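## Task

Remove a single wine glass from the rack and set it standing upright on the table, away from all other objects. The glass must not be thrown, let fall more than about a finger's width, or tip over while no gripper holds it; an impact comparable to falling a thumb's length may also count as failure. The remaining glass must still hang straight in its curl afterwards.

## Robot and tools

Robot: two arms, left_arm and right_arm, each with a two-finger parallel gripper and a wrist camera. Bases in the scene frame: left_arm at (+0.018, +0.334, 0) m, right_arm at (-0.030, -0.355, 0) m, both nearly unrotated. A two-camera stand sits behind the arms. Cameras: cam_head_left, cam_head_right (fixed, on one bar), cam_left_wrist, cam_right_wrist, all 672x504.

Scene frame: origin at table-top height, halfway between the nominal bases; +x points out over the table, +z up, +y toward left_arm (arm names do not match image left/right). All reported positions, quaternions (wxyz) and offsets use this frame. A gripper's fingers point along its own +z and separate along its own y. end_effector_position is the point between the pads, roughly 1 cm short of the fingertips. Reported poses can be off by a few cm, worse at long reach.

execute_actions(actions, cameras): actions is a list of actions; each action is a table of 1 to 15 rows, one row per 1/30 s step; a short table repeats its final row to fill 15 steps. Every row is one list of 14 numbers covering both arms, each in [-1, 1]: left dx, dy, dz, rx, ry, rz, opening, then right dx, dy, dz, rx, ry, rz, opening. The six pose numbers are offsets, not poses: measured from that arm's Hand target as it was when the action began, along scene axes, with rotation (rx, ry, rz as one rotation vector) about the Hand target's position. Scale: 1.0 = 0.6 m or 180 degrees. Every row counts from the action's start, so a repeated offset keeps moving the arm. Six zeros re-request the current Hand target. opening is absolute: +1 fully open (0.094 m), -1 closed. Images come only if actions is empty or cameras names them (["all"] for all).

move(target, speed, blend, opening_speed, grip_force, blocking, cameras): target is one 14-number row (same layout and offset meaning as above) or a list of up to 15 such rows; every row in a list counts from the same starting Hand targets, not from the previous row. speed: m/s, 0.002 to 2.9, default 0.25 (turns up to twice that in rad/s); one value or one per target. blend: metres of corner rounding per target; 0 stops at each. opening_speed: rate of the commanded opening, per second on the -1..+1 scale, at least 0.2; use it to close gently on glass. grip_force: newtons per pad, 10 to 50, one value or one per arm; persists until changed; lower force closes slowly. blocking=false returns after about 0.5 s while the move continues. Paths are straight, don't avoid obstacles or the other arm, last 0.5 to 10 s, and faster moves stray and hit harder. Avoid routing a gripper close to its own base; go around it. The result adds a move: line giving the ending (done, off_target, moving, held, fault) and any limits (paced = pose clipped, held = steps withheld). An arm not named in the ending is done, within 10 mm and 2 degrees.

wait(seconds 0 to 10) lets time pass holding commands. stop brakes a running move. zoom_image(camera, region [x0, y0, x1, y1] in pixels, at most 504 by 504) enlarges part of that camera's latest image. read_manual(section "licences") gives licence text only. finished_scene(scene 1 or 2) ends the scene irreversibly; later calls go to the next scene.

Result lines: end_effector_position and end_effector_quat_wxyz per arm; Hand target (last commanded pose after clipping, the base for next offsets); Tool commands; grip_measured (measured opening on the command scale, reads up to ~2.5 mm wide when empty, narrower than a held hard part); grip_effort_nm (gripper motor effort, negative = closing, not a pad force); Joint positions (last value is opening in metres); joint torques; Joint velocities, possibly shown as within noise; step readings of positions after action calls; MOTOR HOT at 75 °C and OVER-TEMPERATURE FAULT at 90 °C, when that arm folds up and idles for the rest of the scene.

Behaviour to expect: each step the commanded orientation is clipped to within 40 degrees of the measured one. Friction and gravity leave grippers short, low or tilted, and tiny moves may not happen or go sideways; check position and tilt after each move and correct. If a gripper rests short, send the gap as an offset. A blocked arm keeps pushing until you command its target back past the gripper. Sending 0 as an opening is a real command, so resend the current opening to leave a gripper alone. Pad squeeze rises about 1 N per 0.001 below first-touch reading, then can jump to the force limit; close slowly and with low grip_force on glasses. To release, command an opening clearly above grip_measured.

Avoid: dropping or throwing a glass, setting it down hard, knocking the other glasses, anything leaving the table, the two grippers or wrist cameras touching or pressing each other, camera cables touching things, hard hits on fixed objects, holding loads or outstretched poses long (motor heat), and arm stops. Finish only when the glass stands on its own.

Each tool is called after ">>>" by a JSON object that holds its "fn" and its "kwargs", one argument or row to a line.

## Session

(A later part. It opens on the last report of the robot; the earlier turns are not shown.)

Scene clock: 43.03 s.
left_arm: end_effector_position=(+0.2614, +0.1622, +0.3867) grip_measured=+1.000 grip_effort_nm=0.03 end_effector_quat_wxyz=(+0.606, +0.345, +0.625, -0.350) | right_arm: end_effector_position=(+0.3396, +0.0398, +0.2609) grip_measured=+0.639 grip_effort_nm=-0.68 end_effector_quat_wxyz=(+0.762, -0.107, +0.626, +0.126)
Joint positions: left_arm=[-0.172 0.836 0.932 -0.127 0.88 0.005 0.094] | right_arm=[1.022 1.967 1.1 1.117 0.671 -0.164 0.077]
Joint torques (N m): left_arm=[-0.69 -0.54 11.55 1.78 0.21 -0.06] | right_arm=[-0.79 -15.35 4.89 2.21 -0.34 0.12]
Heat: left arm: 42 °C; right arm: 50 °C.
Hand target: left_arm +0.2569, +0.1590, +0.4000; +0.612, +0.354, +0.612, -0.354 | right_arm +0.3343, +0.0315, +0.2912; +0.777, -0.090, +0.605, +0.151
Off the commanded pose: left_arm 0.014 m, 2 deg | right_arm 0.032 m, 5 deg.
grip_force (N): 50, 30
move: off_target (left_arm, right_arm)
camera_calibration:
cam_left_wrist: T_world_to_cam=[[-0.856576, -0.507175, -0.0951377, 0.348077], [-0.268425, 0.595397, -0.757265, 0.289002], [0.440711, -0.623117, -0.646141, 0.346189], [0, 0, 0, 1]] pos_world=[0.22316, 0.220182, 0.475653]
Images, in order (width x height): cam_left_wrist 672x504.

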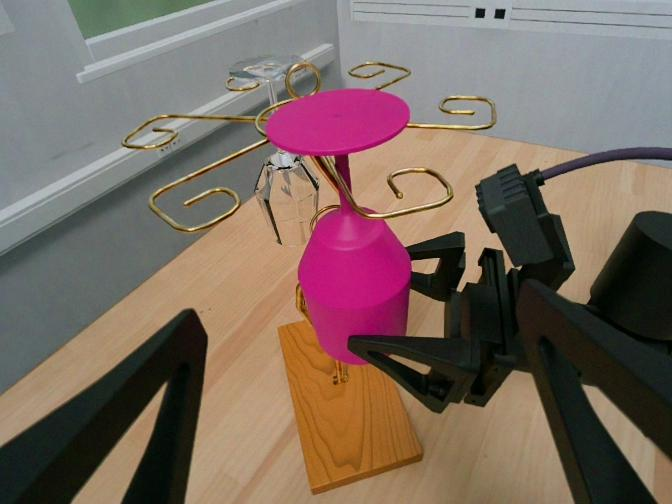

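>>> {"fn": "move", "kwargs": {
  "target": [0,0,0,0,0,0,1, -0.035,-0.042,0.0,0,0,0,0.42],
  "speed": 0.1,
  "cameras": ["cam_left_wrist"]
}}

Scene clock: 44.90 s.
left_arm: end_effector_position=(+0.2614, +0.1622, +0.3867) grip_measured=+1.000 grip_effort_nm=0.04 end_effector_quat_wxyz=(+0.606, +0.345, +0.625, -0.350) | right_arm: end_effector_position=(+0.3226, +0.0128, +0.2633) grip_measured=+0.639 grip_effort_nm=-0.67 end_effector_quat_wxyz=(+0.762, -0.108, +0.626, +0.127)
Joint positions: left_arm=[-0.172 0.836 0.932 -0.127 0.88 0.005 0.094] | right_arm=[1.022 1.86 0.956 1.153 0.668 -0.163 0.077]
Joint torques (N m): left_arm=[-0.73 -0.53 11.51 1.71 0.14 0.05] | right_arm=[0.28 -14.06 4.71 2.21 -0.18 0.1]
Heat: left arm: 42 °C; right arm: 51 °C.
Hand target: left_arm +0.2569, +0.1590, +0.4000; +0.612, +0.354, +0.612, -0.354 | right_arm +0.3133, +0.0064, +0.2911; +0.776, -0.090, +0.605, +0.151
Off the commanded pose: left_arm 0.014 m, 2 deg | right_arm 0.030 m, 4 deg.
grip_force (N): 50, 30
move: off_target (left_arm, right_arm)
camera_calibration:
cam_left_wrist: T_world_to_cam=[[-0.856576, -0.507175, -0.0951377, 0.348077], [-0.268425, 0.595397, -0.757265, 0.289002], [0.440711, -0.623117, -0.646141, 0.346189], [0, 0, 0, 1]] pos_world=[0.22316, 0.220182, 0.475653]
Images, in order (width x height): cam_left_wrist 672x504.

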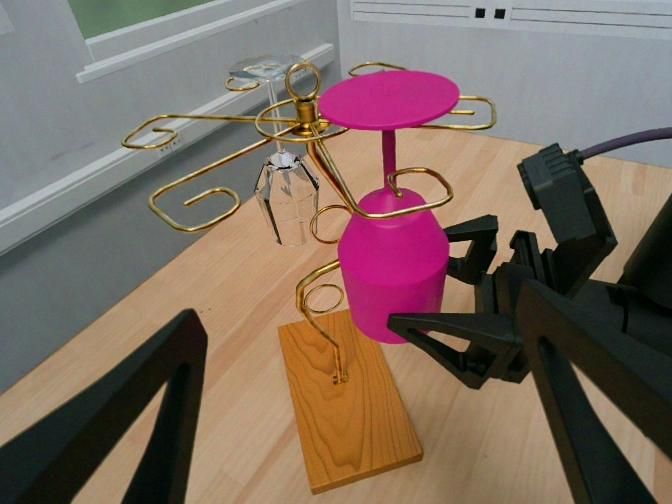

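>>> {"fn": "move", "kwargs": {
  "target": [0,0,0,0,0,0,1, -0.025,-0.0235,0.0,0,0,0,0.42],
  "speed": 0.1,
  "cameras": ["cam_left_wrist"]
}}

Scene clock: 46.17 s.
left_arm: end_effector_position=(+0.2614, +0.1622, +0.3867) grip_measured=+1.000 grip_effort_nm=0.04 end_effector_quat_wxyz=(+0.606, +0.345, +0.625, -0.350) | right_arm: end_effector_position=(+0.3068, +0.0009, +0.2657) grip_measured=+0.639 grip_effort_nm=-0.67 end_effector_quat_wxyz=(+0.762, -0.111, +0.623, +0.134)
Joint positions: left_arm=[-0.172 0.836 0.932 -0.127 0.88 0.005 0.094] | right_arm=[1.037 1.792 0.873 1.175 0.668 -0.163 0.077]
Joint torques (N m): left_arm=[-0.98 -0.55 11.67 1.84 0.14 0.02] | right_arm=[0.27 -13.11 4.62 2.22 -0.02 0.01]
Heat: left arm: 43 °C; right arm: 51 °C.
Hand target: left_arm +0.2569, +0.1590, +0.4000; +0.612, +0.354, +0.612, -0.354 | right_arm +0.2983, -0.0078, +0.2911; +0.776, -0.090, +0.605, +0.151
Off the commanded pose: left_arm 0.014 m, 2 deg | right_arm 0.028 m, 4 deg.
grip_force (N): 50, 30
move: off_target (left_arm, right_arm)
camera_calibration:
cam_left_wrist: T_world_to_cam=[[-0.856576, -0.507175, -0.0951377, 0.348077], [-0.268425, 0.595397, -0.757265, 0.289002], [0.440711, -0.623117, -0.646141, 0.346189], [0, 0, 0, 1]] pos_world=[0.22316, 0.220182, 0.475653]
Images, in order (width x height): cam_left_wrist 672x504.

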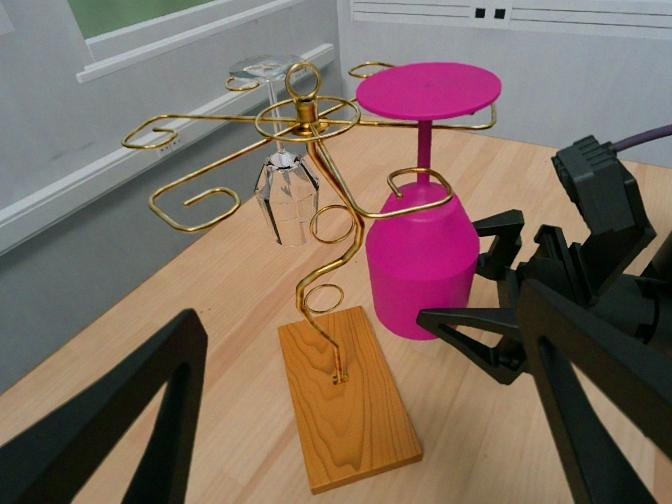

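>>> {"fn": "move", "kwargs": {
  "target": [
    [0,0,0,0,0,0,1,-0.1783,-0.0017,0.0033,0,0,0,0.42],
    [0,0,0,0,0,0,1,-0.17,-0.1017,0.0167,0,0,0.0556,0.42],
    [0,0,0,0,0,0,1,-0.0617,-0.3017,0.0417,0,0,0.1111,0.42],
    [0,0,0,0,0,0,1,0.0295,-0.4778,0.0917,0,0,0.1389,0.42]
  ],
  "speed": 0.22,
  "blend": [0.03,0.03,0.03,0],
  "cameras": ["cam_head_left","cam_left_wrist"]
}}

Scene clock: 50.80 s.
left_arm: end_effector_position=(+0.2614, +0.1622, +0.3867) grip_measured=+1.000 grip_effort_nm=0.04 end_effector_quat_wxyz=(+0.606, +0.345, +0.625, -0.350) | right_arm: end_effector_position=(+0.3155, -0.2949, +0.3292) grip_measured=+0.639 grip_effort_nm=-0.67 end_effector_quat_wxyz=(+0.713, -0.201, +0.590, +0.321)
Joint positions: left_arm=[-0.172 0.836 0.932 -0.127 0.88 0.005 0.094] | right_arm=[-0.244 1.217 0.572 1.043 -0.96 0.428 0.077]
Joint torques (N m): left_arm=[-0.98 -0.38 11.59 1.79 0.14 0.05] | right_arm=[-0.57 -2.51 9.42 1.95 -0.02 0.03]
Heat: left arm: 43 °C; right arm: 50 °C.
Hand target: left_arm +0.2569, +0.1590, +0.4000; +0.612, +0.354, +0.612, -0.354 | right_arm +0.3160, -0.2944, +0.3463; +0.725, -0.219, +0.571, +0.315
Off the commanded pose: left_arm 0.014 m, 2 deg | right_arm 0.017 m, 3 deg.
grip_force (N): 50, 30
move: off_target (left_arm, right_arm)
camera_calibration:
cam_left_wrist: T_world_to_cam=[[-0.856576, -0.507175, -0.0951377, 0.348077], [-0.268425, 0.595397, -0.757265, 0.289002], [0.440711, -0.623117, -0.646141, 0.346189], [0, 0, 0, 1]] pos_world=[0.22316, 0.220182, 0.475653]
Images, in order (width x height): cam_head_left 672x504, cam_left_wrist 672x504.

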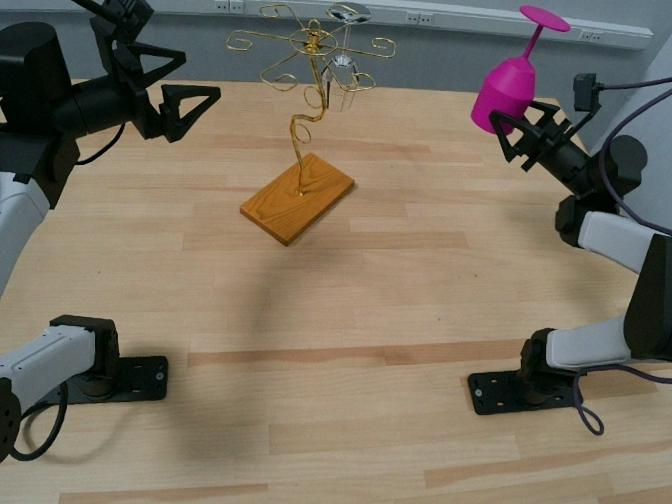

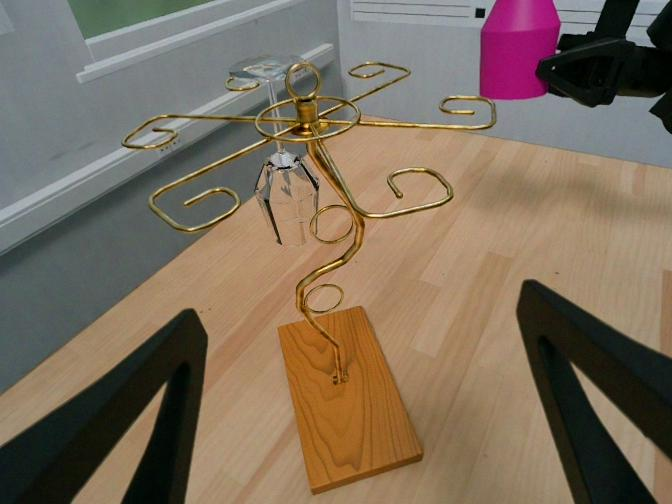

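>>> {"fn": "move", "kwargs": {
  "target": [
    [0,0,0,0,0,0,1,0.0142,0.0143,-0.01,0.1318,0.2096,0.0052,0.42],
    [0,0,0,0,0,0,1,-0.0188,0.0253,-0.0183,0.2636,0.4193,0.0104,0.42],
    [0,0,0,0,0,0,1,-0.0533,0.0338,-0.0433,0.3954,0.6289,0.0156,0.42],
    [0,0,0,0,0,0,1,-0.0632,0.035,-0.0767,0.5272,0.8385,0.0208,0.42]
  ],
  "speed": 0.3,
  "blend": [0.015,0.015,0.015,0],
  "cameras": ["cam_head_left","cam_left_wrist"]
}}

Scene clock: 59.83 s.
left_arm: end_effector_position=(+0.2614, +0.1622, +0.3867) grip_measured=+1.000 grip_effort_nm=0.03 end_effector_quat_wxyz=(+0.606, +0.345, +0.625, -0.350) | right_arm: end_effector_position=(+0.2739, -0.2709, +0.2896) grip_measured=+0.639 grip_effort_nm=-0.67 end_effector_quat_wxyz=(-0.362, +0.646, +0.450, +0.499)
Joint positions: left_arm=[-0.172 0.836 0.932 -0.127 0.88 0.005 0.094] | right_arm=[-0.292 1.485 1.356 -1.281 -1.325 1.756 0.077]
Joint torques (N m): left_arm=[-0.98 -0.5 11.52 1.8 0.16 0.03] | right_arm=[-0.88 -4.33 8.72 0.31 -0.75 0.01]
Heat: left arm: 44 °C; right arm: 48 °C.
Hand target: left_arm +0.2569, +0.1590, +0.4000; +0.612, +0.354, +0.612, -0.354 | right_arm +0.2781, -0.2734, +0.3002; -0.363, +0.638, +0.450, +0.509
Off the commanded pose: left_arm 0.014 m, 2 deg | right_arm 0.012 m, 2 deg.
grip_force (N): 50, 30
move: off_target (left_arm, right_arm)
camera_calibration:
cam_left_wrist: T_world_to_cam=[[-0.856576, -0.507175, -0.0951377, 0.348077], [-0.268425, 0.595397, -0.757265, 0.289002], [0.440711, -0.623117, -0.646141, 0.346189], [0, 0, 0, 1]] pos_world=[0.22316, 0.220182, 0.475653]
Images, in order (width x height): cam_head_left 672x504, cam_left_wrist 672x504.

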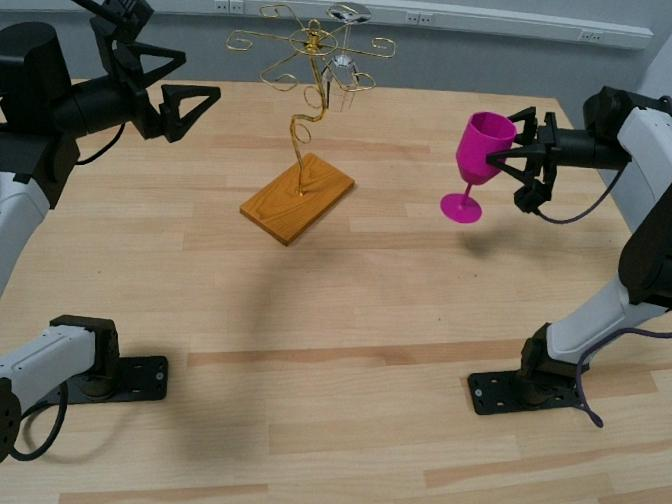

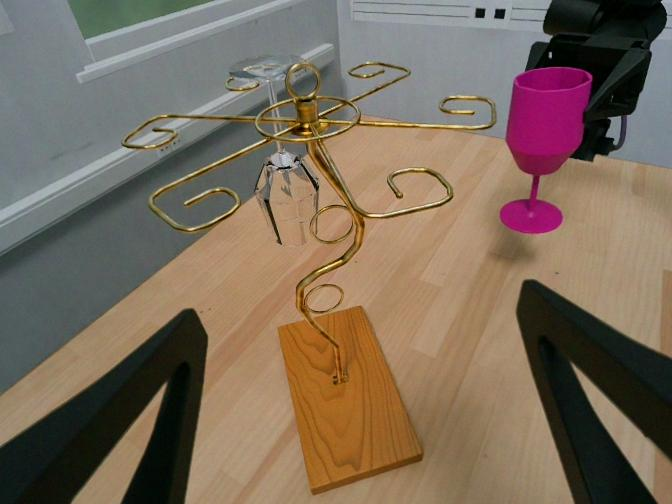

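>>> {"fn": "zoom_image", "kwargs": {
  "camera": "cam_left_wrist",
  "region": [460, 40, 660, 250]
}}

>>> {"fn": "zoom_image", "kwargs": {
  "camera": "cam_head_left",
  "region": [420, 80, 580, 250]
}}

Scaled by 2.400 from the camera's 672x504 image, which has a finer 960x720 frame.

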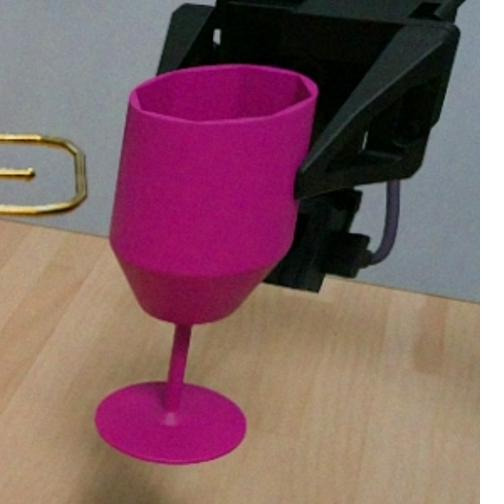

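Scaled by 2.965 from the camera's 672x504 image, which has a finer 960x720 frame.

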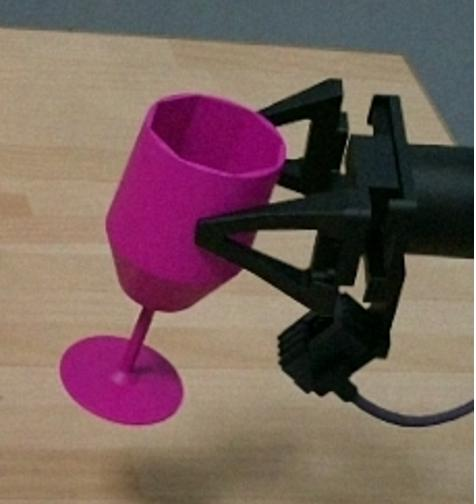

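>>> {"fn": "zoom_image", "kwargs": {
  "camera": "cam_left_wrist",
  "region": [210, 40, 350, 260]
}}

Scaled by 2.291 from the camera's 672x504 image, which has a finer 960x720 frame.

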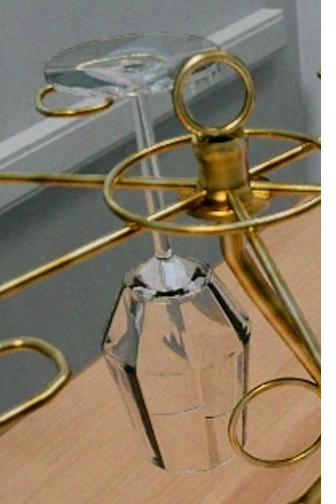

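>>> {"fn": "wait", "kwargs": {
  "seconds": 0,
  "cameras": ["cam_right_wrist"]
}}

Scene clock: 62.23 s.
left_arm: end_effector_position=(+0.2614, +0.1622, +0.3867) grip_measured=+1.000 grip_effort_nm=0.03 end_effector_quat_wxyz=(+0.606, +0.345, +0.625, -0.350) | right_arm: end_effector_position=(+0.2739, -0.2709, +0.2896) grip_measured=+0.639 grip_effort_nm=-0.67 end_effector_quat_wxyz=(-0.362, +0.646, +0.450, +0.499)
Joint positions: left_arm=[-0.172 0.836 0.932 -0.127 0.88 0.005 0.094] | right_arm=[-0.292 1.485 1.356 -1.282 -1.325 1.755 0.077]
Joint torques (N m): left_arm=[-0.81 -0.53 11.52 1.81 0.19 0.04] | right_arm=[-0.99 -4.29 8.76 0.31 -0.74 0]
Heat: left arm: 44 °C; right arm: 47 °C.
Hand target: left_arm +0.2569, +0.1590, +0.4000; +0.612, +0.354, +0.612, -0.354 | right_arm +0.2781, -0.2734, +0.3002; -0.363, +0.638, +0.450, +0.509
Tool commands: left_gripper/opening=+1.0 right_gripper/opening=+0.42
Off the commanded pose: left_arm 0.014 m, 2 deg | right_arm 0.012 m, 2 deg.
grip_force (N): 50, 30
camera_calibration:
cam_right_wrist: T_world_to_cam=[[-0.929918, 0.340043, 0.140082, 0.312795], [-0.0384339, -0.468671, 0.882536, -0.355234], [0.365753, 0.815303, 0.448895, 0.10275], [0, 0, 0, 1]] pos_world=[0.23964, -0.356624, 0.223566]
Images, in order (width x height): cam_right_wrist 672x504.

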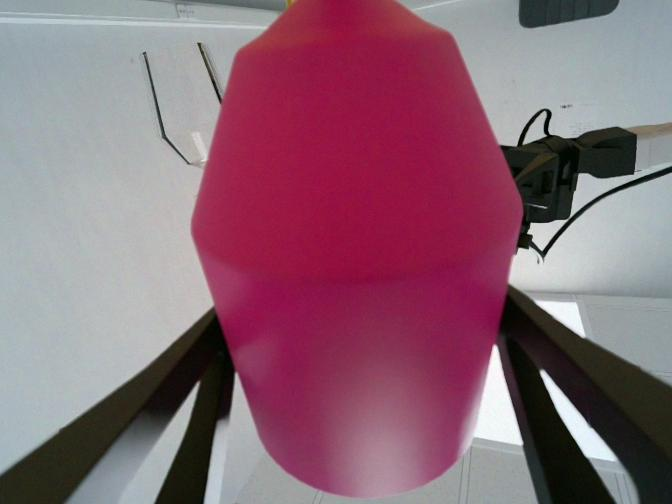

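>>> {"fn": "move", "kwargs": {
  "target": [0,0,0,0,0,0,1,0,0,-0.145,0.0095,-0.0318,0,0.42],
  "speed": 0.15,
  "cameras": ["cam_head_left","cam_left_wrist"]
}}

Scene clock: 66.63 s.
left_arm: end_effector_position=(+0.2614, +0.1622, +0.3867) grip_measured=+1.000 grip_effort_nm=0.03 end_effector_quat_wxyz=(+0.606, +0.345, +0.625, -0.350) | right_arm: end_effector_position=(+0.2800, -0.2729, +0.2058) grip_measured=+0.639 grip_effort_nm=-0.67 end_effector_quat_wxyz=(-0.353, +0.615, +0.462, +0.533)
Joint positions: left_arm=[-0.172 0.836 0.932 -0.127 0.88 0.005 0.094] | right_arm=[-0.301 1.521 1.011 -0.857 -1.384 1.719 0.077]
Joint torques (N m): left_arm=[-0.77 -0.55 11.66 1.81 0.13 0.07] | right_arm=[-0.81 -7.86 4.6 0.66 -0.77 0.13]
Heat: left arm: 45 °C; right arm: 47 °C.
Hand target: left_arm +0.2569, +0.1590, +0.4000; +0.612, +0.354, +0.612, -0.354 | right_arm +0.2780, -0.2734, +0.2132; -0.350, +0.606, +0.460, +0.547
Off the commanded pose: left_arm 0.014 m, 2 deg | right_arm 0.008 m, 2 deg.
grip_force (N): 50, 30
move: off_target (left_arm)
camera_calibration:
cam_left_wrist: T_world_to_cam=[[-0.856576, -0.507175, -0.0951377, 0.348077], [-0.268425, 0.595397, -0.757265, 0.289002], [0.440711, -0.623117, -0.646141, 0.346189], [0, 0, 0, 1]] pos_world=[0.22316, 0.220182, 0.475653]
Images, in order (width x height): cam_head_left 672x504, cam_left_wrist 672x504.

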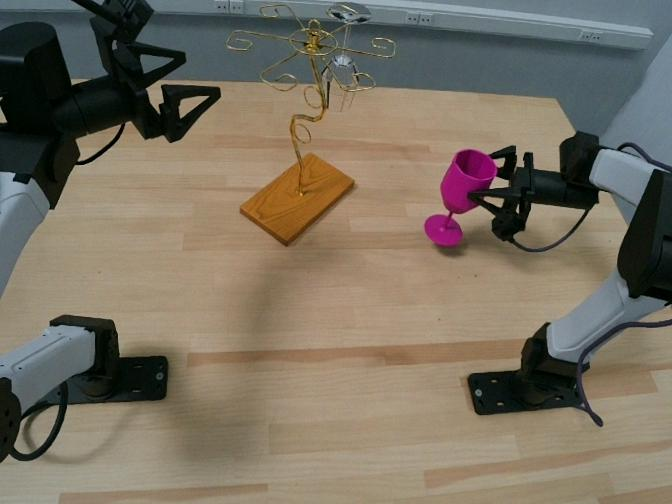

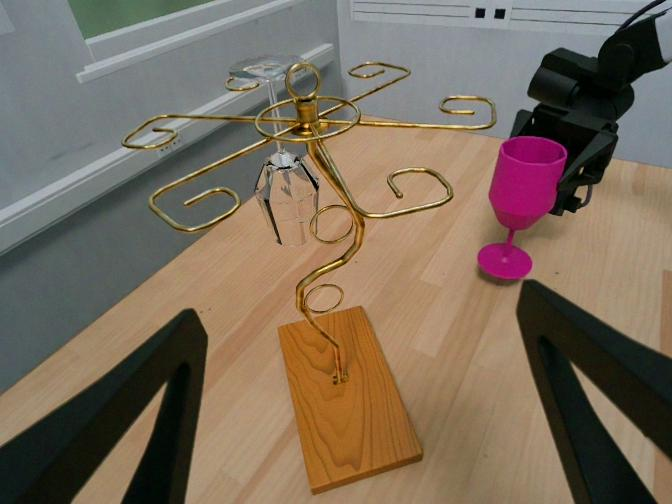

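>>> {"fn": "zoom_image", "kwargs": {
  "camera": "cam_left_wrist",
  "region": [440, 110, 620, 300]
}}

>>> {"fn": "zoom_image", "kwargs": {
  "camera": "cam_head_left",
  "region": [400, 120, 560, 270]
}}

Scaled by 2.653 from the camera's 672x504 image, which has a finer 960x720 frame.

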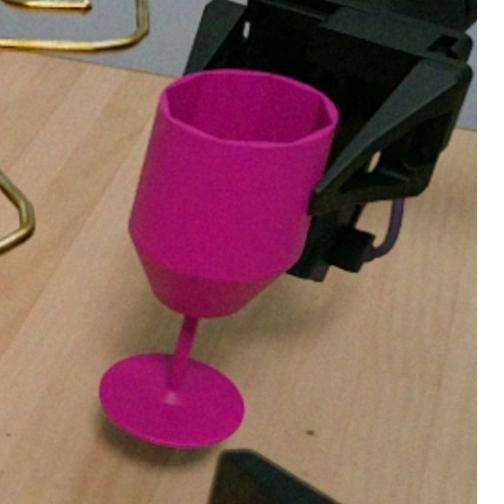

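Scaled by 3.150 from the camera's 672x504 image, which has a finer 960x720 frame.

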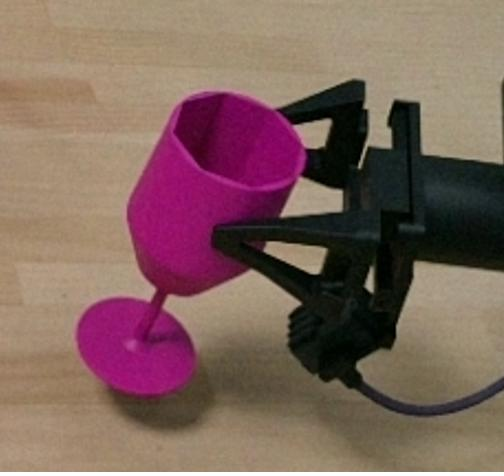

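>>> {"fn": "zoom_image", "kwargs": {
  "camera": "cam_head_left",
  "region": [280, 0, 420, 130]
}}

Scaled by 3.600 from the camera's 672x504 image, which has a finer 960x720 frame.

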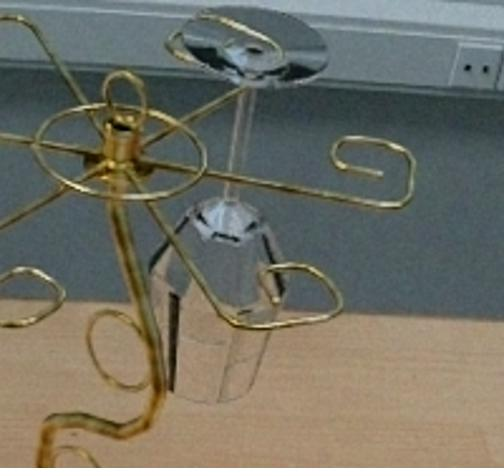

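>>> {"fn": "move", "kwargs": {
  "target": [0,0,0,0,0,0,1,0,0,-0.07,-0.0102,0.0025,0,0.42],
  "speed": 0.1,
  "cameras": ["cam_head_left","cam_left_wrist"]
}}

Scene clock: 70.03 s.
left_arm: end_effector_position=(+0.2614, +0.1622, +0.3867) grip_measured=+1.000 grip_effort_nm=0.04 end_effector_quat_wxyz=(+0.606, +0.345, +0.625, -0.350) | right_arm: end_effector_position=(+0.2775, -0.2723, +0.1751) grip_measured=+0.639 grip_effort_nm=-0.67 end_effector_quat_wxyz=(-0.344, +0.610, +0.470, +0.538)
Joint positions: left_arm=[-0.172 0.836 0.932 -0.127 0.88 0.005 0.094] | right_arm=[-0.301 1.544 0.905 -0.709 -1.38 1.71 0.077]
Joint torques (N m): left_arm=[-0.95 -0.47 11.49 1.83 0.2 0.04] | right_arm=[-0.51 -5.37 4.48 0.79 -0.5 0.15]
Heat: left arm: 45 °C; right arm: 46 °C.
Hand target: left_arm +0.2569, +0.1590, +0.4000; +0.612, +0.354, +0.612, -0.354 | right_arm +0.2780, -0.2734, +0.1711; -0.342, +0.614, +0.467, +0.537
Off the commanded pose: left_arm 0.014 m, 2 deg | right_arm 0.004 m, 1 deg.
grip_force (N): 50, 30
move: off_target (left_arm)
camera_calibration:
cam_left_wrist: T_world_to_cam=[[-0.856576, -0.507175, -0.0951377, 0.348077], [-0.268425, 0.595397, -0.757265, 0.289002], [0.440711, -0.623117, -0.646141, 0.346189], [0, 0, 0, 1]] pos_world=[0.22316, 0.220182, 0.475653]
Images, in order (width x height): cam_head_left 672x504, cam_left_wrist 672x504.

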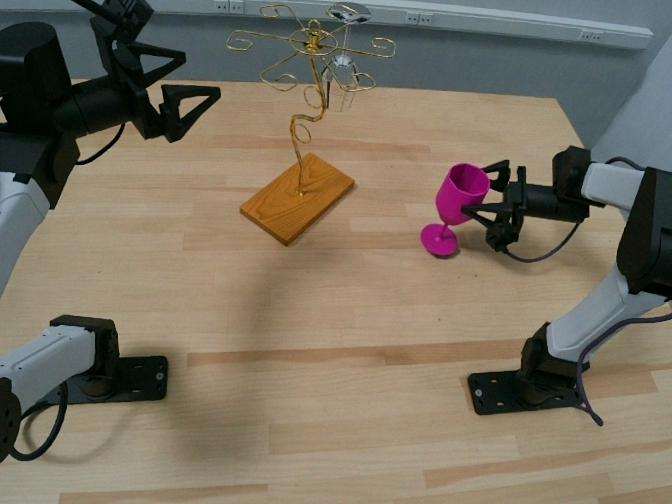

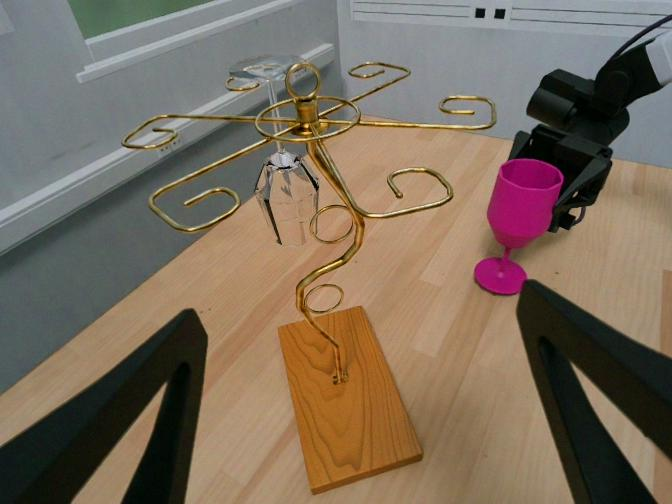

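>>> {"fn": "zoom_image", "kwargs": {
  "camera": "cam_left_wrist",
  "region": [440, 140, 600, 310]
}}

>>> {"fn": "zoom_image", "kwargs": {
  "camera": "cam_head_left",
  "region": [400, 150, 540, 280]
}}

Scaled by 2.965 from the camera's 672x504 image, which has a finer 960x720 frame.

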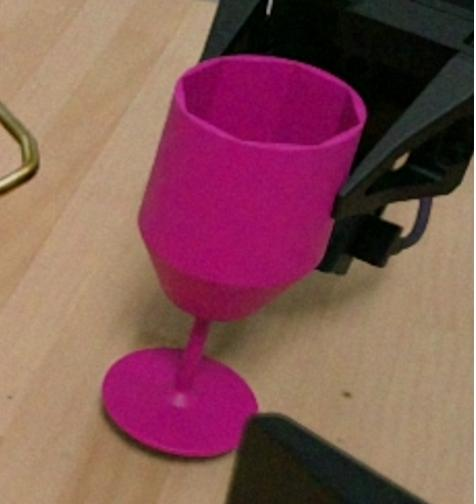

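Scaled by 3.600 from the camera's 672x504 image, which has a finer 960x720 frame.

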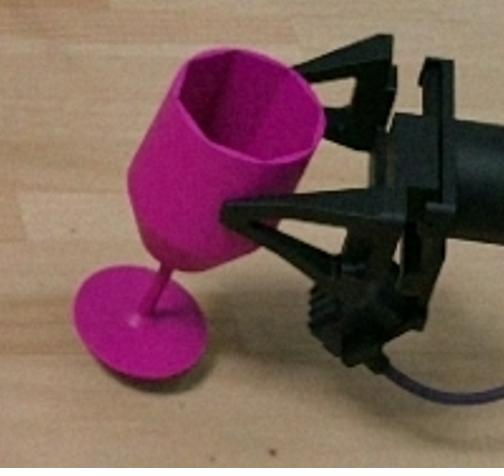

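>>> {"fn": "move", "kwargs": {
  "target": [0,0,0,0,0,0,1,0,0,-0.02,-0.0075,0.0105,0,0.42],
  "speed": 0.08,
  "cameras": ["cam_left_wrist","cam_head_left"]
}}

>>> {"fn": "zoom_image", "kwargs": {
  "camera": "cam_left_wrist",
  "region": [440, 140, 600, 310]
}}

>>> {"fn": "zoom_image", "kwargs": {
  "camera": "cam_head_left",
  "region": [400, 150, 540, 280]
}}

Scene clock: 71.67 s.
left_arm: end_effector_position=(+0.2614, +0.1622, +0.3867) grip_measured=+1.000 grip_effort_nm=0.03 end_effector_quat_wxyz=(+0.606, +0.345, +0.625, -0.350) | right_arm: end_effector_position=(+0.2789, -0.2738, +0.1673) grip_measured=+0.639 grip_effort_nm=-0.67 end_effector_quat_wxyz=(-0.339, +0.621, +0.471, +0.527)
Joint positions: left_arm=[-0.172 0.836 0.932 -0.127 0.88 0.005 0.094] | right_arm=[-0.301 1.555 0.905 -0.709 -1.35 1.71 0.077]
Joint torques (N m): left_arm=[-1.06 -0.8 11.49 1.82 0.22 0.06] | right_arm=[-0.09 -4.56 3.99 0.7 -0.47 0.06]
Heat: left arm: 45 °C; right arm: 46 °C.
Hand target: left_arm +0.2569, +0.1590, +0.4000; +0.612, +0.354, +0.612, -0.354 | right_arm +0.2780, -0.2734, +0.1592; -0.342, +0.626, +0.468, +0.521
Off the commanded pose: left_arm 0.014 m, 2 deg | right_arm 0.008 m, 1 deg.
grip_force (N): 50, 30
move: off_target (left_arm)
camera_calibration:
cam_left_wrist: T_world_to_cam=[[-0.856576, -0.507175, -0.0951377, 0.348077], [-0.268425, 0.595397, -0.757265, 0.289002], [0.440711, -0.623117, -0.646141, 0.346189], [0, 0, 0, 1]] pos_world=[0.22316, 0.220182, 0.475653]
Images, in order (width x height): cam_head_left 672x504, cam_left_wrist 672x504.

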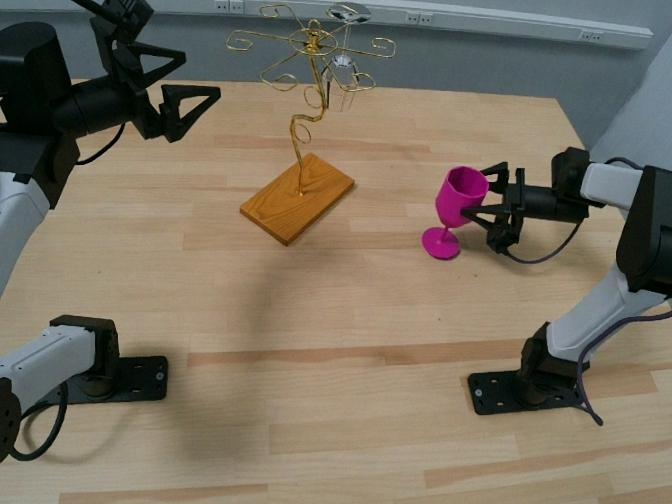

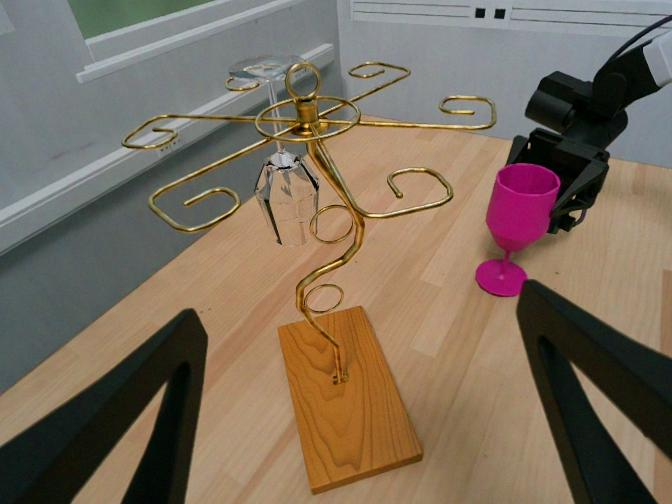

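Scaled by 2.965 from the camera's 672x504 image, which has a finer 960x720 frame.

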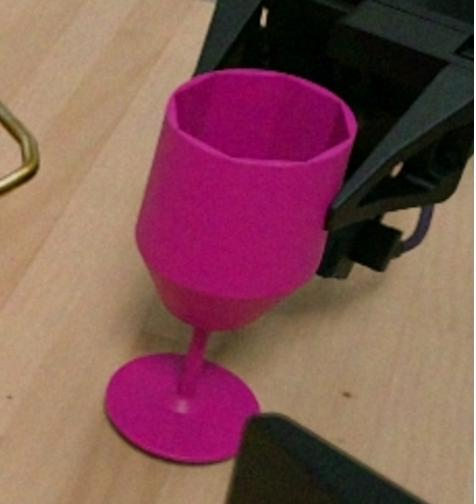

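Scaled by 3.600 from the camera's 672x504 image, which has a finer 960x720 frame.

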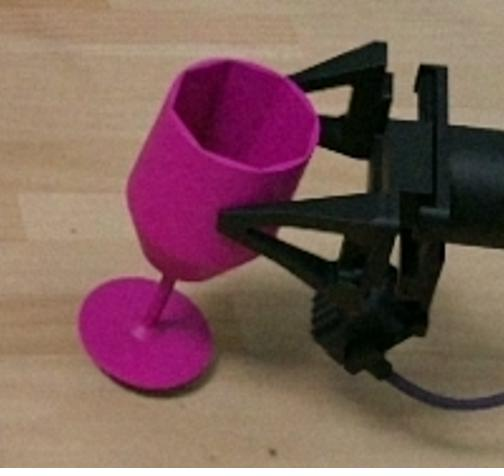

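>>> {"fn": "move", "kwargs": {
  "target": [0,0,0,0,0,0,1,0,0,-0.0117,0,0,0,0.42],
  "speed": 0.05
}}

Scene clock: 72.93 s.
left_arm: end_effector_position=(+0.2614, +0.1622, +0.3867) grip_measured=+1.000 grip_effort_nm=0.03 end_effector_quat_wxyz=(+0.606, +0.345, +0.625, -0.350) | right_arm: end_effector_position=(+0.2776, -0.2735, +0.1586) grip_measured=+0.639 grip_effort_nm=-0.67 end_effector_quat_wxyz=(-0.343, +0.624, +0.468, +0.524)
Joint positions: left_arm=[-0.172 0.836 0.932 -0.127 0.88 0.005 0.094] | right_arm=[-0.301 1.569 0.883 -0.686 -1.349 1.71 0.077]
Joint torques (N m): left_arm=[-0.87 -0.49 11.67 1.74 0.2 0.02] | right_arm=[-0.08 -4.64 4.31 0.74 -0.48 0.04]
Heat: left arm: 45 °C; right arm: 46 °C.
Hand target: left_arm +0.2569, +0.1590, +0.4000; +0.612, +0.354, +0.612, -0.354 | right_arm +0.2780, -0.2734, +0.1521; -0.342, +0.626, +0.468, +0.521
Off the commanded pose: left_arm 0.014 m, 2 deg | right_arm 0.006 m, 0 deg.
grip_force (N): 50, 30
move: off_target (left_arm)

>>> {"fn": "move", "kwargs": {
  "target": [0,0,0,0,0,0,1,0,0,-0.0075,0,0,0,0.42],
  "speed": 0.04,
  "cameras": ["cam_left_wrist"]
}}

>>> {"fn": "zoom_image", "kwargs": {
  "camera": "cam_left_wrist",
  "region": [440, 140, 600, 310]
}}

Scene clock: 73.90 s.
left_arm: end_effector_position=(+0.2614, +0.1622, +0.3867) grip_measured=+1.000 grip_effort_nm=0.03 end_effector_quat_wxyz=(+0.606, +0.345, +0.625, -0.350) | right_arm: end_effector_position=(+0.2778, -0.2735, +0.1556) grip_measured=+0.639 grip_effort_nm=-0.67 end_effector_quat_wxyz=(-0.342, +0.623, +0.469, +0.525)
Joint positions: left_arm=[-0.172 0.836 0.932 -0.127 0.88 0.005 0.094] | right_arm=[-0.301 1.575 0.874 -0.668 -1.35 1.71 0.077]
Joint torques (N m): left_arm=[-1.02 -0.39 11.55 1.8 0.14 -0.03] | right_arm=[-0.1 -4.4 4.12 0.79 -0.45 0.06]
Heat: left arm: 45 °C; right arm: 45 °C.
Hand target: left_arm +0.2569, +0.1590, +0.4000; +0.612, +0.354, +0.612, -0.354 | right_arm +0.2781, -0.2734, +0.1477; -0.342, +0.626, +0.468, +0.521
Off the commanded pose: left_arm 0.014 m, 2 deg | right_arm 0.008 m, 1 deg.
grip_force (N): 50, 30
move: off_target (left_arm)
camera_calibration:
cam_left_wrist: T_world_to_cam=[[-0.856576, -0.507175, -0.0951377, 0.348077], [-0.268425, 0.595397, -0.757265, 0.289002], [0.440711, -0.623117, -0.646141, 0.346189], [0, 0, 0, 1]] pos_world=[0.22316, 0.220182, 0.475653]
Images, in order (width x height): cam_left_wrist 672x504.

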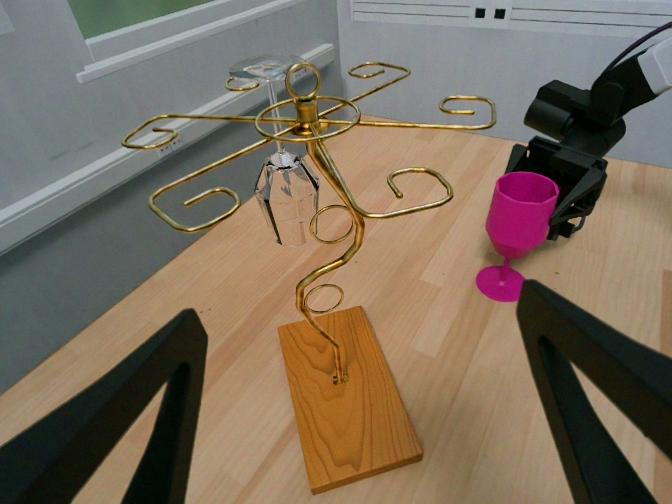

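Scaled by 2.965 from the camera's 672x504 image, which has a finer 960x720 frame.

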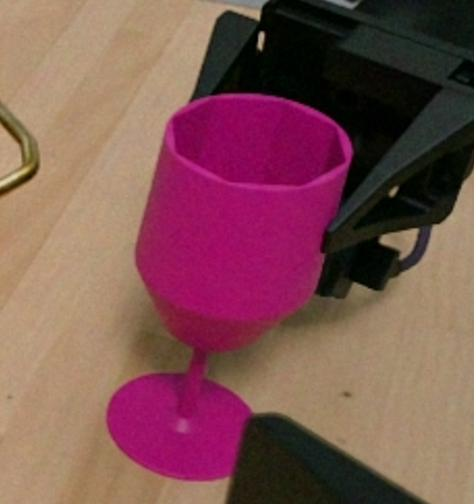

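>>> {"fn": "move", "kwargs": {
  "target": [0,0,0,0,0,0,1,0,0,-0.0067,0,0,0,0.42],
  "speed": 0.04,
  "cameras": ["cam_left_wrist"]
}}

>>> {"fn": "zoom_image", "kwargs": {
  "camera": "cam_left_wrist",
  "region": [440, 140, 600, 310]
}}

Scene clock: 74.80 s.
left_arm: end_effector_position=(+0.2614, +0.1622, +0.3867) grip_measured=+1.000 grip_effort_nm=0.04 end_effector_quat_wxyz=(+0.606, +0.345, +0.625, -0.350) | right_arm: end_effector_position=(+0.2780, -0.2732, +0.1550) grip_measured=+0.639 grip_effort_nm=-0.67 end_effector_quat_wxyz=(-0.342, +0.619, +0.469, +0.529)
Joint positions: left_arm=[-0.172 0.836 0.932 -0.127 0.88 0.005 0.094] | right_arm=[-0.301 1.578 0.868 -0.652 -1.358 1.71 0.077]
Joint torques (N m): left_arm=[-0.95 -0.47 11.6 1.8 0.18 0.03] | right_arm=[-0.02 -3.95 3.95 0.78 -0.42 0.01]
Heat: left arm: 45 °C; right arm: 45 °C.
Hand target: left_arm +0.2569, +0.1590, +0.4000; +0.612, +0.354, +0.612, -0.354 | right_arm +0.2780, -0.2734, +0.1436; -0.342, +0.626, +0.468, +0.521
Off the commanded pose: left_arm 0.014 m, 2 deg | right_arm 0.011 m, 1 deg.
grip_force (N): 50, 30
move: off_target (left_arm, right_arm)
camera_calibration:
cam_left_wrist: T_world_to_cam=[[-0.856576, -0.507175, -0.0951377, 0.348077], [-0.268425, 0.595397, -0.757265, 0.289002], [0.440711, -0.623117, -0.646141, 0.346189], [0, 0, 0, 1]] pos_world=[0.22316, 0.220182, 0.475653]
Images, in order (width x height): cam_left_wrist 672x504.

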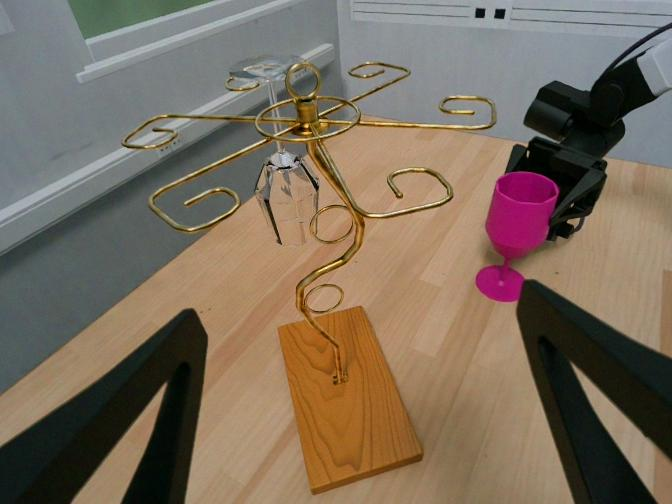

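Scaled by 2.965 from the camera's 672x504 image, which has a finer 960x720 frame.

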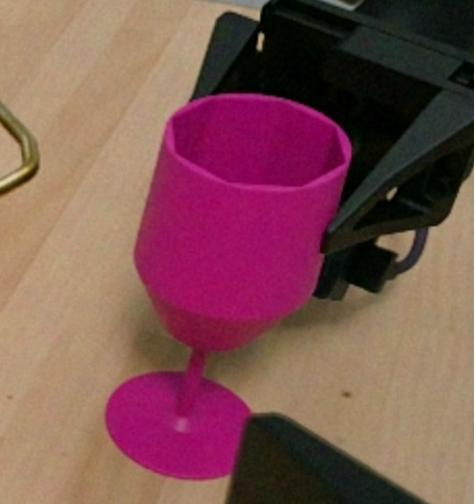

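>>> {"fn": "move", "kwargs": {
  "target": [0,0,0,0,0,0,1,0,0,-0.009,0,0,0,0.42],
  "speed": 0.04
}}

Scene clock: 76.97 s.
left_arm: end_effector_position=(+0.2614, +0.1622, +0.3867) grip_measured=+1.000 grip_effort_nm=0.04 end_effector_quat_wxyz=(+0.606, +0.345, +0.625, -0.350) | right_arm: end_effector_position=(+0.2782, -0.2726, +0.1541) grip_measured=+0.639 grip_effort_nm=-0.67 end_effector_quat_wxyz=(-0.346, +0.614, +0.467, +0.534)
Joint positions: left_arm=[-0.172 0.836 0.932 -0.127 0.88 0.005 0.094] | right_arm=[-0.301 1.587 0.859 -0.632 -1.376 1.71 0.077]
Joint torques (N m): left_arm=[-1.22 -0.62 11.55 1.84 0.23 -0.01] | right_arm=[-0.24 -3.82 3.37 0.73 -0.24 -0.03]
Heat: left arm: 45 °C; right arm: 45 °C.
Hand target: left_arm +0.2569, +0.1590, +0.4000; +0.612, +0.354, +0.612, -0.354 | right_arm +0.2780, -0.2734, +0.1383; -0.342, +0.626, +0.468, +0.521
Off the commanded pose: left_arm 0.014 m, 2 deg | right_arm 0.016 m, 2 deg.
grip_force (N): 50, 30
move: off_target (left_arm, right_arm)

>>> {"fn": "move", "kwargs": {
  "target": [0,0,0,0,0,0,1,0,0,0.0135,0,0,0,0.42],
  "speed": 0.04,
  "cameras": ["cam_left_wrist","cam_head_left"]
}}

>>> {"fn": "zoom_image", "kwargs": {
  "camera": "cam_left_wrist",
  "region": [440, 140, 600, 310]
}}

>>> {"fn": "zoom_image", "kwargs": {
  "camera": "cam_head_left",
  "region": [400, 150, 540, 280]
}}

Scene clock: 78.00 s.
left_arm: end_effector_position=(+0.2614, +0.1622, +0.3867) grip_measured=+1.000 grip_effort_nm=0.04 end_effector_quat_wxyz=(+0.606, +0.345, +0.625, -0.350) | right_arm: end_effector_position=(+0.2782, -0.2726, +0.1541) grip_measured=+0.639 grip_effort_nm=-0.67 end_effector_quat_wxyz=(-0.346, +0.614, +0.467, +0.534)
Joint positions: left_arm=[-0.172 0.836 0.932 -0.127 0.88 0.005 0.094] | right_arm=[-0.301 1.587 0.859 -0.632 -1.376 1.711 0.077]
Joint torques (N m): left_arm=[-1.01 -0.53 11.58 1.8 0.18 0.04] | right_arm=[-0.17 -5.42 4.86 0.47 -0.23 0.08]
Heat: left arm: 45 °C; right arm: 45 °C.
Hand target: left_arm +0.2569, +0.1590, +0.4000; +0.612, +0.354, +0.612, -0.354 | right_arm +0.2781, -0.2734, +0.1463; -0.342, +0.626, +0.468, +0.521
Off the commanded pose: left_arm 0.014 m, 2 deg | right_arm 0.008 m, 2 deg.
grip_force (N): 50, 30
move: off_target (left_arm)
camera_calibration:
cam_left_wrist: T_world_to_cam=[[-0.856576, -0.507175, -0.0951377, 0.348077], [-0.268425, 0.595397, -0.757265, 0.289002], [0.440711, -0.623117, -0.646141, 0.346189], [0, 0, 0, 1]] pos_world=[0.22316, 0.220182, 0.475653]
Images, in order (width x height): cam_head_left 672x504, cam_left_wrist 672x504.

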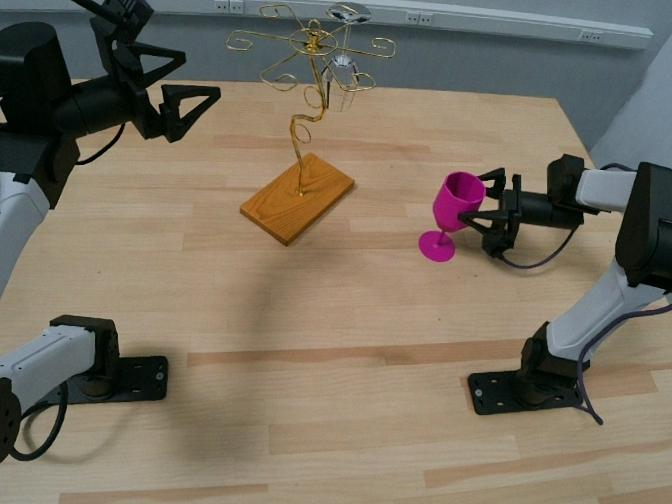

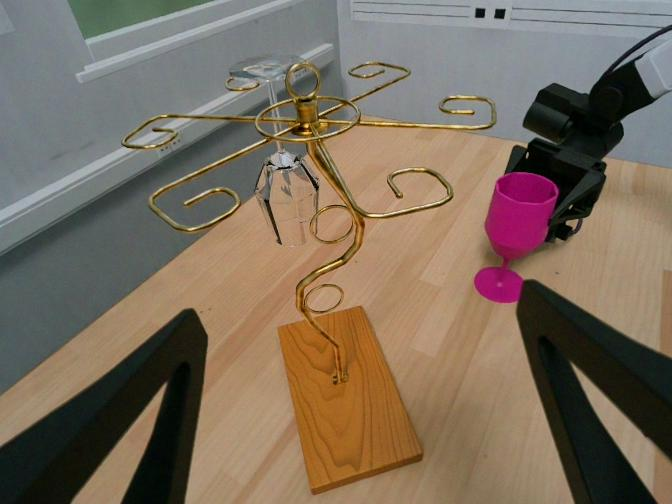

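Scaled by 2.965 from the camera's 672x504 image, which has a finer 960x720 frame.

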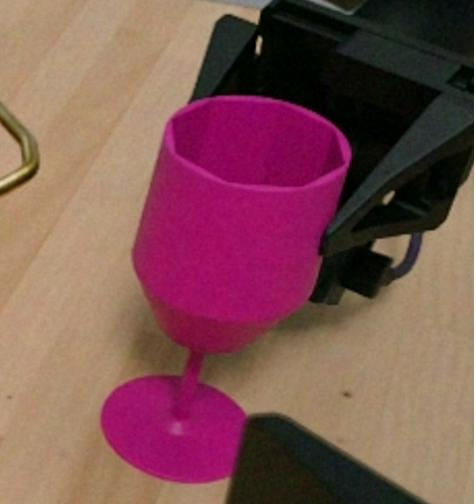

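Scaled by 3.600 from the camera's 672x504 image, which has a finer 960x720 frame.

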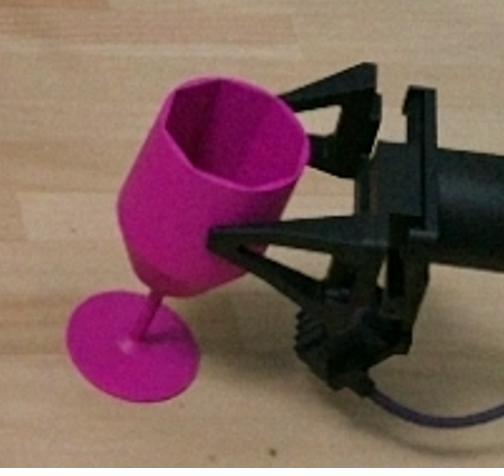

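>>> {"fn": "move", "kwargs": {
  "target": [0,0,0,0,0,0,1,0,0,0,0,0,0,0.9],
  "speed": 0.04,
  "opening_speed": 0.4,
  "cameras": ["cam_left_wrist","cam_right_wrist"]
}}

Scene clock: 79.80 s.
left_arm: end_effector_position=(+0.2614, +0.1622, +0.3867) grip_measured=+1.000 grip_effort_nm=0.03 end_effector_quat_wxyz=(+0.606, +0.345, +0.625, -0.350) | right_arm: end_effector_position=(+0.2787, -0.2736, +0.1505) grip_measured=+0.899 grip_effort_nm=0.06 end_effector_quat_wxyz=(-0.341, +0.620, +0.470, +0.528)
Joint positions: left_arm=[-0.172 0.836 0.932 -0.127 0.88 0.005 0.094] | right_arm=[-0.301 1.587 0.859 -0.632 -1.355 1.711 0.089]
Joint torques (N m): left_arm=[-0.83 -0.61 11.66 1.85 0.17 0.02] | right_arm=[-0.13 -5.52 4.88 0.5 -0.43 0.08]
Heat: left arm: 46 °C; right arm: 45 °C.
Hand target: left_arm +0.2569, +0.1590, +0.4000; +0.612, +0.354, +0.612, -0.354 | right_arm +0.2781, -0.2734, +0.1463; -0.342, +0.626, +0.468, +0.521
Off the commanded pose: left_arm 0.014 m, 2 deg | right_arm 0.004 m, 1 deg.
grip_force (N): 50, 30
move: off_target (left_arm)
camera_calibration:
cam_left_wrist: T_world_to_cam=[[-0.856576, -0.507175, -0.0951377, 0.348077], [-0.268425, 0.595397, -0.757265, 0.289002], [0.440711, -0.623117, -0.646141, 0.346189], [0, 0, 0, 1]] pos_world=[0.22316, 0.220182, 0.475653]
cam_right_wrist: T_world_to_cam=[[-0.941456, 0.333751, 0.0476544, 0.353056], [-0.121645, -0.468113, 0.875256, -0.209174], [0.314425, 0.818218, 0.481307, 0.175831], [0, 0, 0, 1]] pos_world=[0.251656, -0.359618, 0.0816274]
Images, in order (width x height): cam_left_wrist 672x504, cam_right_wrist 672x504.

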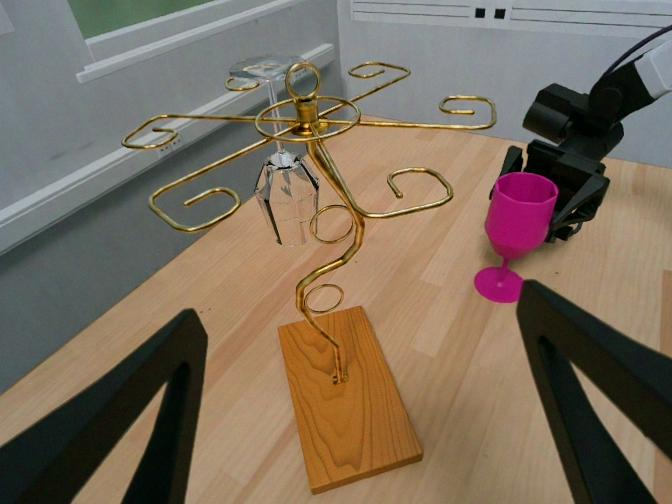

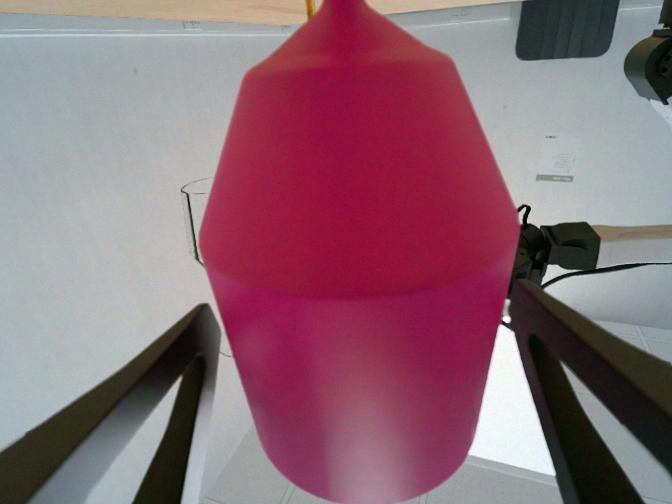

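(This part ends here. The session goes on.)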